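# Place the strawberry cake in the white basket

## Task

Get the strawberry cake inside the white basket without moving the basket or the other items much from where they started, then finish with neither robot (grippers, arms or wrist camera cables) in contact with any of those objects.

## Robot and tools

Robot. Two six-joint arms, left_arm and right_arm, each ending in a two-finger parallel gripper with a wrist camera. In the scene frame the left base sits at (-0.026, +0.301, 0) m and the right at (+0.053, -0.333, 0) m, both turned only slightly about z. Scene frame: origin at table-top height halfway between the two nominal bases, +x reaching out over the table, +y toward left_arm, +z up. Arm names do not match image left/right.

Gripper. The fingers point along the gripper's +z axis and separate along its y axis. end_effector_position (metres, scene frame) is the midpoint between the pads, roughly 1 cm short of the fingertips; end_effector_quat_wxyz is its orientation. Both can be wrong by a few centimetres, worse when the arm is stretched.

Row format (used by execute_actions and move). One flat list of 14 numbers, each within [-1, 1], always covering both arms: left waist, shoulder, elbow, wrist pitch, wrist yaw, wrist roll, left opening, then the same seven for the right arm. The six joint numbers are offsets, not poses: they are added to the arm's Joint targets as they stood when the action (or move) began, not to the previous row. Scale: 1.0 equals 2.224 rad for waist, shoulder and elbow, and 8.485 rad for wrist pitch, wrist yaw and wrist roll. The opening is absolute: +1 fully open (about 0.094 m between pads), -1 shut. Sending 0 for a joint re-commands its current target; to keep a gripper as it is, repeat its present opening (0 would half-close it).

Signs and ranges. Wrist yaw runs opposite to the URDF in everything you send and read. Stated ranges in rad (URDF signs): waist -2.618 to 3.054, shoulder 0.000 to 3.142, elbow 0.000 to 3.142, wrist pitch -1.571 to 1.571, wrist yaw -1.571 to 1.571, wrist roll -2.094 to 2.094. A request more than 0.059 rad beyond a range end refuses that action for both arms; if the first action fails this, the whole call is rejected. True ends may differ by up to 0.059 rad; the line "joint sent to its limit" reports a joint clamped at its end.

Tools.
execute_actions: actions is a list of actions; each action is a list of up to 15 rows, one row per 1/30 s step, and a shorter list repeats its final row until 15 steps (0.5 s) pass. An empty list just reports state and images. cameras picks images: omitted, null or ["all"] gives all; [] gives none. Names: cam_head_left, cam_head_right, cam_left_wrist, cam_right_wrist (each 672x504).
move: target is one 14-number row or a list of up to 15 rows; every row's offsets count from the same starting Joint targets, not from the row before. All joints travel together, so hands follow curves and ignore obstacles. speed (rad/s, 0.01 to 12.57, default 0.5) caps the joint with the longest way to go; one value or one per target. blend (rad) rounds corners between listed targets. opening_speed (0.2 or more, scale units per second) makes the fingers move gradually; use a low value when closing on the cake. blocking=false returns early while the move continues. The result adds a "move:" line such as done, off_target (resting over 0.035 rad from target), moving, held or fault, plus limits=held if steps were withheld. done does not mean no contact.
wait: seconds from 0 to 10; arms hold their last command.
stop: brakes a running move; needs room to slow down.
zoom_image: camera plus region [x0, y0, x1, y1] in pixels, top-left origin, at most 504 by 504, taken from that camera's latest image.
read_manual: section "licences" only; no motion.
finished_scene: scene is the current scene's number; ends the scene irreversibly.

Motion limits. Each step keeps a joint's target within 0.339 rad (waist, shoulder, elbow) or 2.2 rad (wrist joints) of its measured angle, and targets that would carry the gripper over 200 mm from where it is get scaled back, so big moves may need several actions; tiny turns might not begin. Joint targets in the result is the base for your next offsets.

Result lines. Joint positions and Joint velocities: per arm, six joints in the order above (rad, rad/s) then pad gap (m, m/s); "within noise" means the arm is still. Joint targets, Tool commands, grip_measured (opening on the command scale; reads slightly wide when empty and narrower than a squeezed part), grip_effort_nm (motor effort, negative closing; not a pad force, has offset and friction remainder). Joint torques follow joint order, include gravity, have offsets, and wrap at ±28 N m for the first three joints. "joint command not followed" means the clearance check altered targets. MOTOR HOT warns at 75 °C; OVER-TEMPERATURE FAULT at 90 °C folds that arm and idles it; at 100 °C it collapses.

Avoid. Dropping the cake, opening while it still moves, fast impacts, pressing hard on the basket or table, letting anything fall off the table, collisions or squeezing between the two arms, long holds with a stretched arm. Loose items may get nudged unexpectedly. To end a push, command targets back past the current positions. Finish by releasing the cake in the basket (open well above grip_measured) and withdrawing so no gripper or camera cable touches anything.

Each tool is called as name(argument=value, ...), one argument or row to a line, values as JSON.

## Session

execute_actions(
  actions=[],
  cameras=["cam_head_left","cam_head_right"],
)

Scene clock: 0.00 s.
left_arm: end_effector_position=(+0.3753, +0.2977, +0.1035) grip_measured=+1.000 grip_effort_nm=n/a end_effector_quat_wxyz=(+0.586, +0.042, +0.806, -0.072) | right_arm: end_effector_position=(+0.4622, -0.3357, +0.1305) grip_measured=+1.000 grip_effort_nm=n/a end_effector_quat_wxyz=(+0.634, +0.023, +0.773, -0.029)
Joint positions: left_arm=[0.077 1.568 0.393 0.855 -0.268 0.017 0.094] | right_arm=[0.031 1.561 0.381 0.982 -0.115 0.006 0.094]
Joint velocities: within noise
Joint torques (N m): no reading
Motor temperatures (°C): left_arm=[22 26 23 21 23 19 23] | right_arm=[23 25 24 29 23 21 20]
Heat: left arm: 26 °C; right arm: 29 °C.
Joint targets: left_arm=[0.077 1.563 0.398 0.849 -0.269 0.017] | right_arm=[0.031 1.558 0.384 0.971 -0.116 0.006]
Tool commands: left_gripper/opening=+1.0 right_gripper/opening=+1.0
Images, in order (width x height): cam_head_left 672x504, cam_head_right 672x504.

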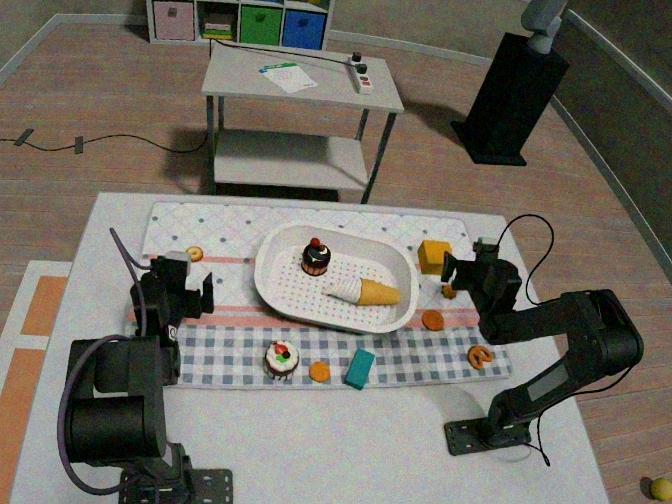

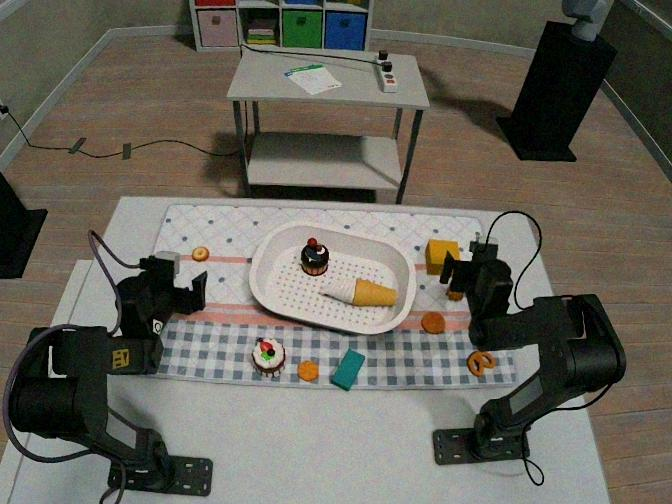

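move(
  target=[
    [-0.08,0.0418,0.5225,-0.2655,0.0317,-0.002,1,0,0,0,0,0,0,1],
    [-0.3516,0.0418,0.5225,-0.2655,0.0317,-0.002,1,0,0,0,0,0,0,1],
  ],
  blend=0.3,
  speed=2.2,
  cameras=["cam_left_wrist"],
)

Scene clock: 8.03 s.
left_arm: end_effector_position=(+0.2149, +0.1062, +0.1651) grip_measured=+1.000 grip_effort_nm=-0.002 end_effector_quat_wxyz=(+0.034, +0.335, +0.942, -0.017) | right_arm: end_effector_position=(+0.4622, -0.3357, +0.1305) grip_measured=+1.000 grip_effort_nm=0.032 end_effector_quat_wxyz=(+0.634, +0.023, +0.773, -0.029)
Joint positions: left_arm=[-0.707 1.65 1.534 -1.378 -0.009 0.007 0.094] | right_arm=[0.031 1.561 0.381 0.982 -0.115 0.006 0.094]
Joint velocities: within noise
Joint torques (N m): left_arm=[0.16 -6.12 7.94 0.24 0.09 -0.05] | right_arm=[0.03 -4.81 6.67 1.6 -0.04 -0.01]
Motor temperatures (°C): left_arm=[22 26 24 23 23 19 23] | right_arm=[23 25 25 31 23 21 20]
Heat: left arm: 26 °C; right arm: 31 °C.
Joint targets: left_arm=[-0.705 1.656 1.561 -1.403 0.000 0.000] | right_arm=[0.031 1.558 0.384 0.971 -0.116 0.006]
move: done
Images, in order (width x height): cam_left_wrist 672x504.

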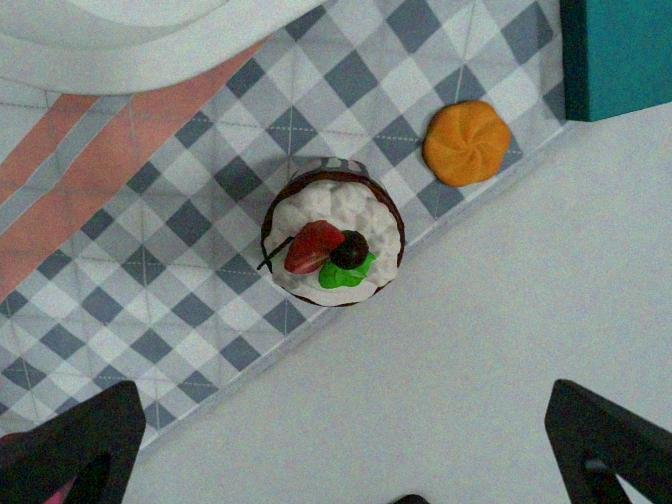

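move(
  target=[
    [0.0058,0.0528,-0.1875,0.058,0,0,1,0,0,0,0,0,0,1],
    [0.0058,0.0528,-0.1875,0.058,0,0,0.25,0,0,0,0,0,0,1],
    [0.0058,0.0072,0.0081,-0.0005,0,0,0.25,0,0,0,0,0,0,1],
    [0.0823,0.2424,0.3251,-0.0103,0,0,0.25,0,0,0,0,0,0,1],
  ],
  speed=[0.7,0.5,0.8,0.8],
  opening_speed=0.7,
  blend=[0,0,0.1,0],
  cameras=["cam_left_wrist","cam_head_left"],
)

Scene clock: 30.50 s.
left_arm: end_effector_position=(+0.3745, +0.0864, +0.1658) grip_measured=+0.406 grip_effort_nm=-1.028 end_effector_quat_wxyz=(+0.082, +0.246, +0.966, -0.023) | right_arm: end_effector_position=(+0.4622, -0.3357, +0.1305) grip_measured=+1.000 grip_effort_nm=0.027 end_effector_quat_wxyz=(+0.634, +0.023, +0.773, -0.029)
Joint positions: left_arm=[-0.522 2.185 2.253 -1.468 -0.006 0.007 0.066] | right_arm=[0.031 1.561 0.381 0.982 -0.115 0.006 0.094]
Joint velocities: within noise
Joint torques (N m): left_arm=[-0.03 -10.55 8.2 0.45 0.04 -0.05] | right_arm=[0.03 -4.81 6.67 1.59 -0.05 -0.01]
Motor temperatures (°C): left_arm=[22 28 26 22 23 19 23] | right_arm=[23 26 26 32 23 21 20]
Heat: left arm: 28 °C; right arm: 32 °C.
Joint targets: left_arm=[-0.522 2.195 2.284 -1.491 0.000 0.000] | right_arm=[0.031 1.558 0.384 0.971 -0.116 0.006]
move: done
Images, in order (width x height): cam_head_left 672x504, cam_left_wrist 672x504.

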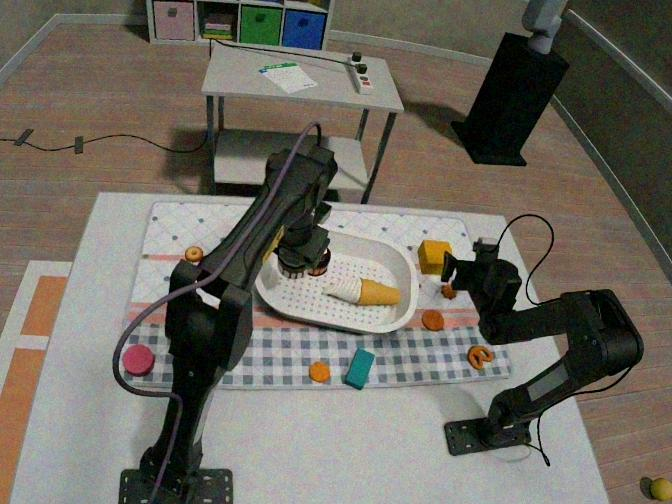

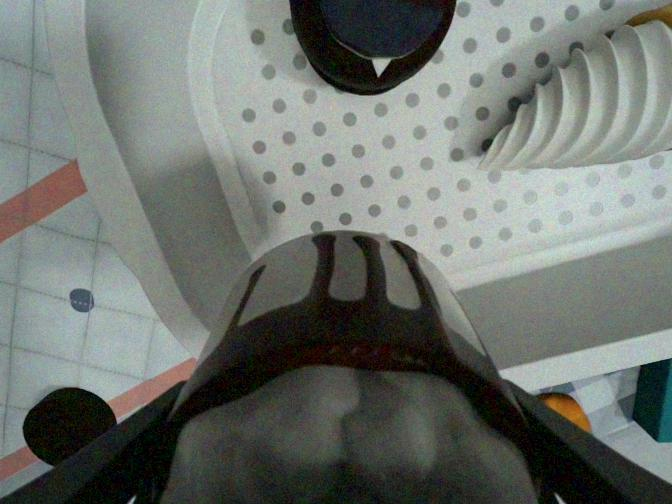

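move(
  target=[
    [-0.0045,0.0202,-0.1007,0.0378,0,0,0.25,0,0,0,0,0,0,1],
    [-0.0045,0.1335,0.0022,0.0172,0,0,0.25,0,0,0,0,0,0,1],
    [-0.0045,0.1335,0.0022,0.0172,0,0,0.65,0,0,0,0,0,0,1],
    [-0.0045,0.0202,-0.1007,0.0378,0,0,0.65,0,0,0,0,0,0,1],
    [-0.0045,0,0,0,0,0,0.65,0,0,0,0,0,0,1],
  ],
  speed=[0.6,0.22,0.5,0.4,0.7],
  opening_speed=0.5,
  blend=[0.08,0,0,0.08,0],
  cameras=["cam_left_wrist","cam_head_left"],
)

Scene clock: 44.53 s.
left_arm: end_effector_position=(+0.3768, +0.0831, +0.1557) grip_measured=+0.648 grip_effort_nm=0.120 end_effector_quat_wxyz=(+0.074, +0.248, +0.966, -0.021) | right_arm: end_effector_position=(+0.4622, -0.3357, +0.1305) grip_measured=+1.000 grip_effort_nm=0.032 end_effector_quat_wxyz=(+0.634, +0.023, +0.773, -0.029)
Joint positions: left_arm=[-0.526 2.215 2.263 -1.465 -0.005 0.007 0.077] | right_arm=[0.031 1.561 0.381 0.982 -0.115 0.006 0.094]
Joint velocities: within noise
Joint torques (N m): left_arm=[-0.55 -13.26 7.36 0.42 0.05 -0.05] | right_arm=[0.03 -4.81 6.67 1.6 -0.05 -0.01]
Motor temperatures (°C): left_arm=[22 30 27 22 23 19 24] | right_arm=[23 26 26 33 23 21 20]
Heat: left arm: 30 °C; right arm: 33 °C.
Joint targets: left_arm=[-0.532 2.195 2.284 -1.491 0.000 0.000] | right_arm=[0.031 1.558 0.384 0.971 -0.116 0.006]
move: done
Images, in order (width x height): cam_head_left 672x504, cam_left_wrist 672x504.

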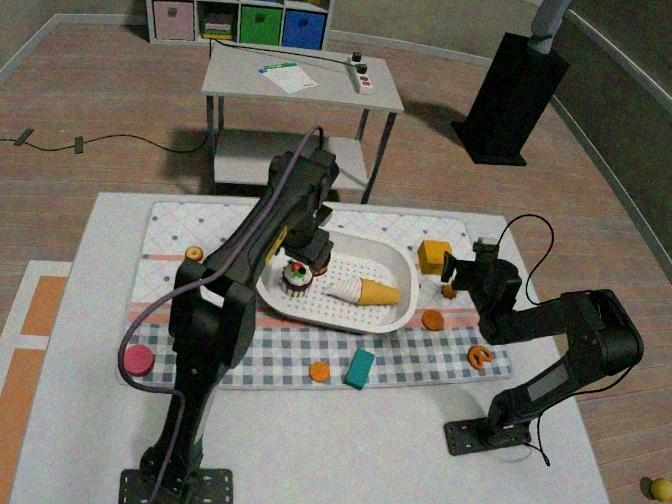

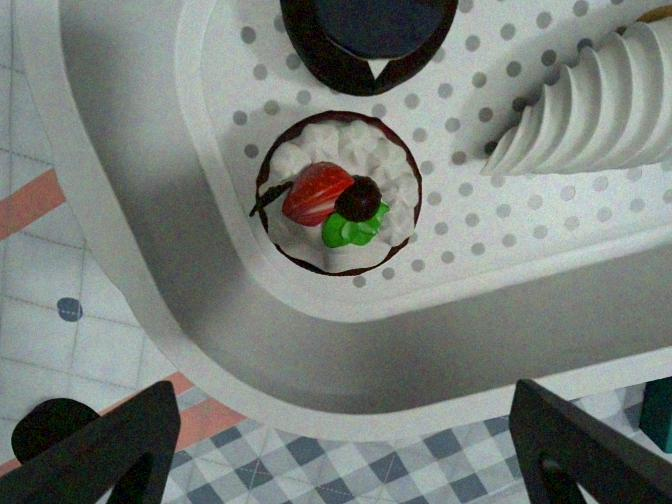

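finished_scene(
  scene=2,
)

The scene is finished: the task was done.


## Next scene

The same job, from a new start.

execute_actions(
  actions=[],
  cameras=["cam_head_left","cam_head_right"],
)

Scene clock: 0.00 s.
left_arm: end_effector_position=(+0.3701, +0.3334, +0.1050) grip_measured=+1.000 grip_effort_nm=n/a end_effector_quat_wxyz=(+0.593, -0.053, +0.803, +0.032) | right_arm: end_effector_position=(+0.4655, -0.3440, +0.1221) grip_measured=+1.000 grip_effort_nm=n/a end_effector_quat_wxyz=(+0.618, +0.034, +0.785, -0.032)
Joint positions: left_arm=[0.018 1.543 0.359 0.885 0.068 -0.032 0.094] | right_arm=[0.01 1.573 0.405 0.93 -0.111 0.019 0.094]
Joint velocities: within noise
Joint torques (N m): no reading
Motor temperatures (°C): left_arm=[22 24 22 20 23 19 23] | right_arm=[23 22 23 26 23 21 20]
Heat: left arm: 24 °C; right arm: 26 °C.
Joint targets: left_arm=[0.018 1.538 0.364 0.880 0.068 -0.032] | right_arm=[0.010 1.570 0.408 0.918 -0.112 0.019]
Tool commands: left_gripper/opening=+1.0 right_gripper/opening=+1.0
Images, in order (width x height): cam_head_left 672x504, cam_head_right 672x504.

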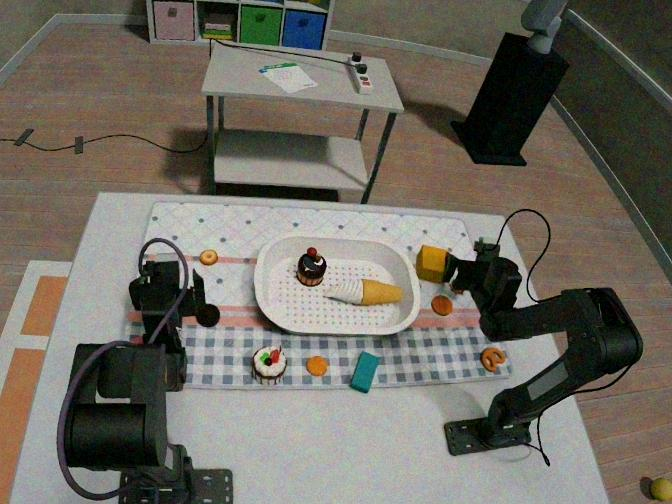

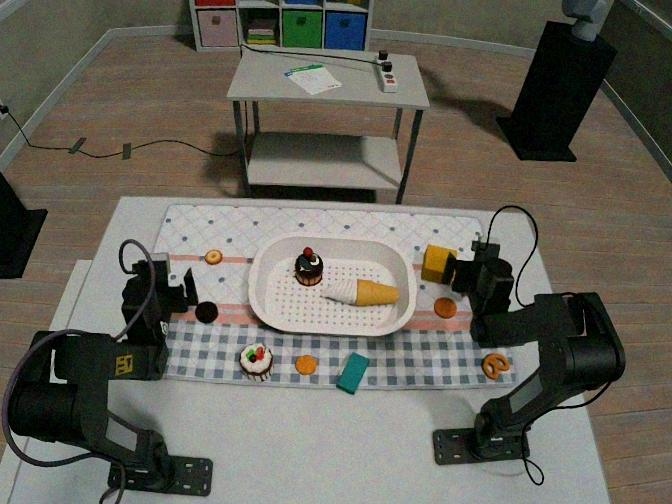

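move(
  target=[
    [-0.08,0.0112,0.4973,-0.2694,-0.008,0.0038,1,0,0,0,0,0,0,1],
    [-0.2986,0.0112,0.4973,-0.2694,-0.008,0.0038,1,0,0,0,0,0,0,1],
  ],
  blend=0.3,
  speed=2.2,
  cameras=["cam_left_wrist"],
)

Scene clock: 7.50 s.
left_arm: end_effector_position=(+0.2071, +0.1372, +0.1669) grip_measured=+1.000 grip_effort_nm=0.007 end_effector_quat_wxyz=(+0.037, +0.300, +0.953, -0.011) | right_arm: end_effector_position=(+0.4655, -0.3440, +0.1221) grip_measured=+1.000 grip_effort_nm=0.027 end_effector_quat_wxyz=(+0.618, +0.034, +0.785, -0.032)
Joint positions: left_arm=[-0.646 1.556 1.443 -1.381 0.001 -0.006 0.094] | right_arm=[0.01 1.573 0.405 0.93 -0.111 0.019 0.094]
Joint velocities: within noise
Joint torques (N m): left_arm=[-0.01 -5.24 7.82 0.27 0 0.09] | right_arm=[0.02 -5.01 6.61 1.54 -0.05 0]
Motor temperatures (°C): left_arm=[22 25 22 23 23 19 23] | right_arm=[23 22 23 28 23 21 20]
Heat: left arm: 25 °C; right arm: 28 °C.
Joint targets: left_arm=[-0.646 1.563 1.470 -1.406 0.000 0.000] | right_arm=[0.010 1.570 0.408 0.918 -0.112 0.019]
move: done; blend cut to 0.2431 rad at target 1
Images, in order (width x height): cam_left_wrist 672x504.

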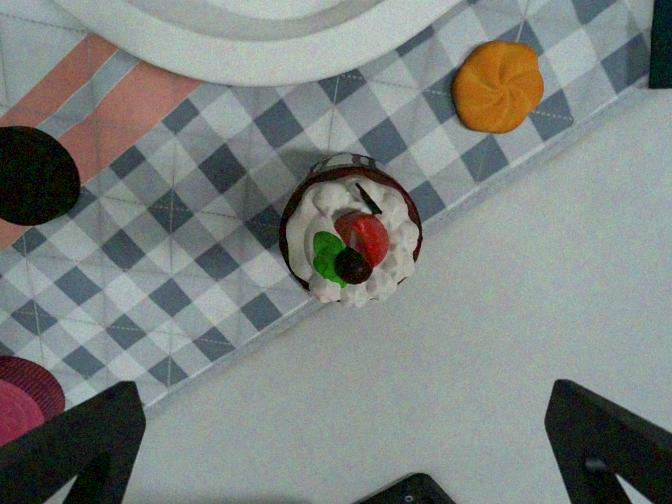

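move(
  target=[
    [-0.0076,0.0551,-0.1908,0.0596,0,0,1,0,0,0,0,0,0,1],
    [-0.0076,0.0551,-0.1908,0.0596,0,0,0.25,0,0,0,0,0,0,1],
    [-0.0076,0,0,0,0,0,0.25,0,0,0,0,0,0,1],
    [0.0355,0.2842,0.366,-0.0099,0,0,0.25,0,0,0,0,0,0,1],
  ],
  speed=[0.7,0.5,0.8,0.9],
  opening_speed=0.7,
  blend=[0,0,0.1,0],
  cameras=["cam_left_wrist","cam_head_left"],
)

Scene clock: 23.17 s.
left_arm: end_effector_position=(+0.3644, +0.0678, +0.1652) grip_measured=+0.406 grip_effort_nm=-1.023 end_effector_quat_wxyz=(+0.081, +0.262, +0.961, -0.024) | right_arm: end_effector_position=(+0.4655, -0.3440, +0.1221) grip_measured=+1.000 grip_effort_nm=0.032 end_effector_quat_wxyz=(+0.618, +0.034, +0.785, -0.032)
Joint positions: left_arm=[-0.57 2.187 2.253 -1.467 -0.002 -0.006 0.066] | right_arm=[0.01 1.573 0.405 0.93 -0.111 0.019 0.094]
Joint velocities: within noise
Joint torques (N m): left_arm=[0.25 -10.96 8.08 0.43 0.02 0.08] | right_arm=[0.03 -5 6.61 1.54 -0.05 -0.01]
Motor temperatures (°C): left_arm=[22 26 23 22 23 19 23] | right_arm=[23 23 24 31 23 21 20]
Heat: left arm: 26 °C; right arm: 31 °C.
Joint targets: left_arm=[-0.567 2.195 2.284 -1.490 0.000 0.000] | right_arm=[0.010 1.570 0.408 0.918 -0.112 0.019]
move: done
Images, in order (width x height): cam_head_left 672x504, cam_left_wrist 672x504.

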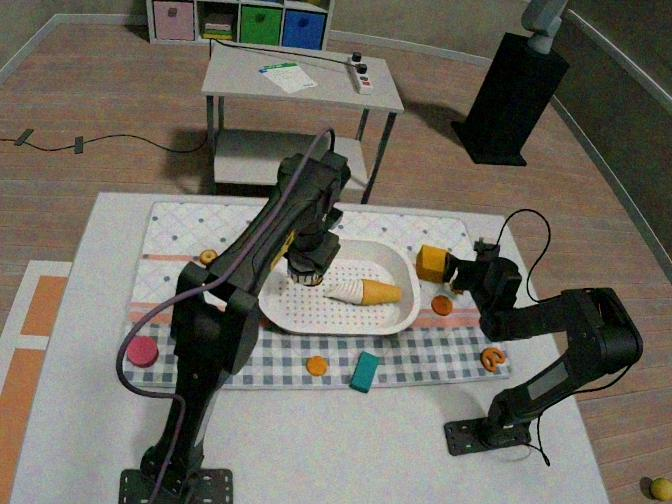

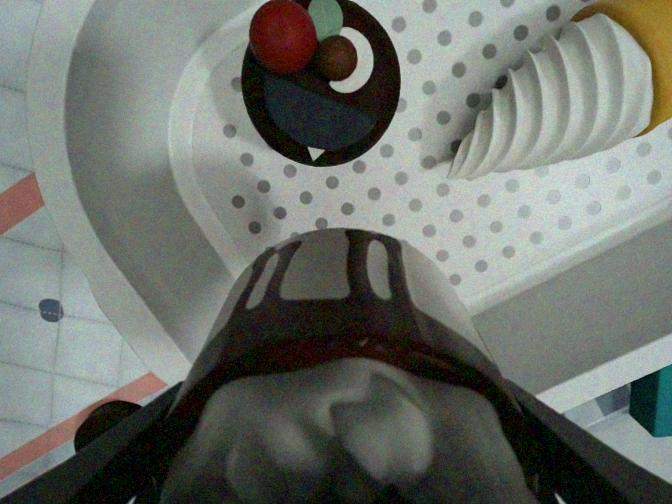

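move(
  target=[
    [-0.009,0.0022,-0.1187,0.0295,0,0,0.25,0,0,0,0,0,0,1],
    [-0.009,0.0607,-0.1263,0.0321,0,0,0.25,0,0,0,0,0,0,1],
    [-0.009,0.0607,-0.1263,0.0321,0,0,0.65,0,0,0,0,0,0,1],
    [-0.009,0.0022,-0.1187,0.0295,0,0,0.65,0,0,0,0,0,0,1],
    [-0.009,0,0,0,0,0,0.65,0,0,0,0,0,0,1],
  ],
  speed=[0.6,0.13,0.5,0.25,0.7],
  opening_speed=0.5,
  blend=[0.05,0,0,0.05,0],
  cameras=["cam_left_wrist","cam_head_left"],
)

Scene clock: 41.77 s.
left_arm: end_effector_position=(+0.3644, +0.0613, +0.1556) grip_measured=+0.648 grip_effort_nm=0.115 end_effector_quat_wxyz=(+0.074, +0.269, +0.960, -0.022) | right_arm: end_effector_position=(+0.4655, -0.3440, +0.1221) grip_measured=+1.000 grip_effort_nm=0.027 end_effector_quat_wxyz=(+0.618, +0.034, +0.785, -0.032)
Joint positions: left_arm=[-0.582 2.216 2.263 -1.464 -0.002 -0.006 0.077] | right_arm=[0.01 1.573 0.405 0.93 -0.111 0.019 0.094]
Joint velocities: within noise
Joint torques (N m): left_arm=[-0.5 -13.52 7.25 0.4 0.02 0.09] | right_arm=[0.03 -5.01 6.6 1.54 -0.05 -0.01]
Motor temperatures (°C): left_arm=[22 31 25 21 23 19 24] | right_arm=[23 23 24 32 23 21 20]
Heat: left arm: 31 °C; right arm: 32 °C.
Joint targets: left_arm=[-0.587 2.195 2.284 -1.490 0.000 0.000] | right_arm=[0.010 1.570 0.408 0.918 -0.112 0.019]
move: done
Images, in order (width x height): cam_head_left 672x504, cam_left_wrist 672x504.

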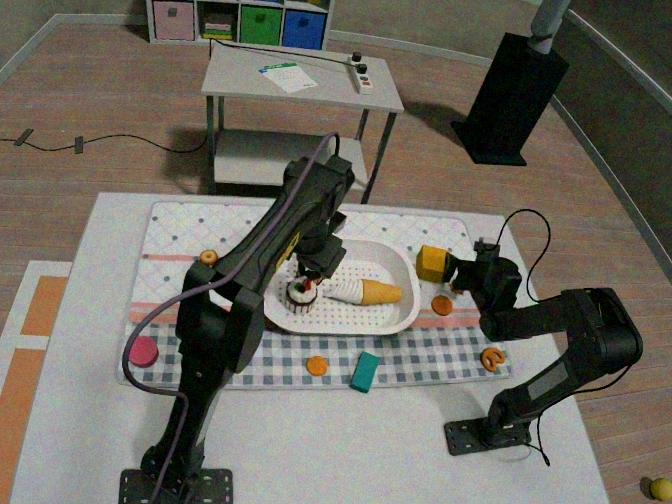

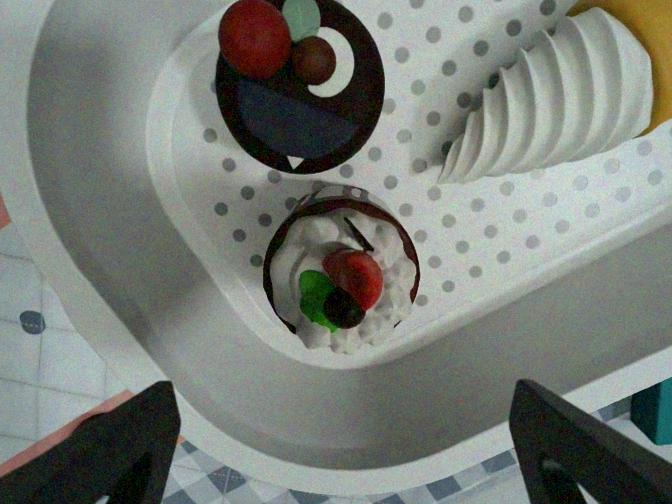

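finished_scene(
  scene=3,
)

The scene is finished: the task was done.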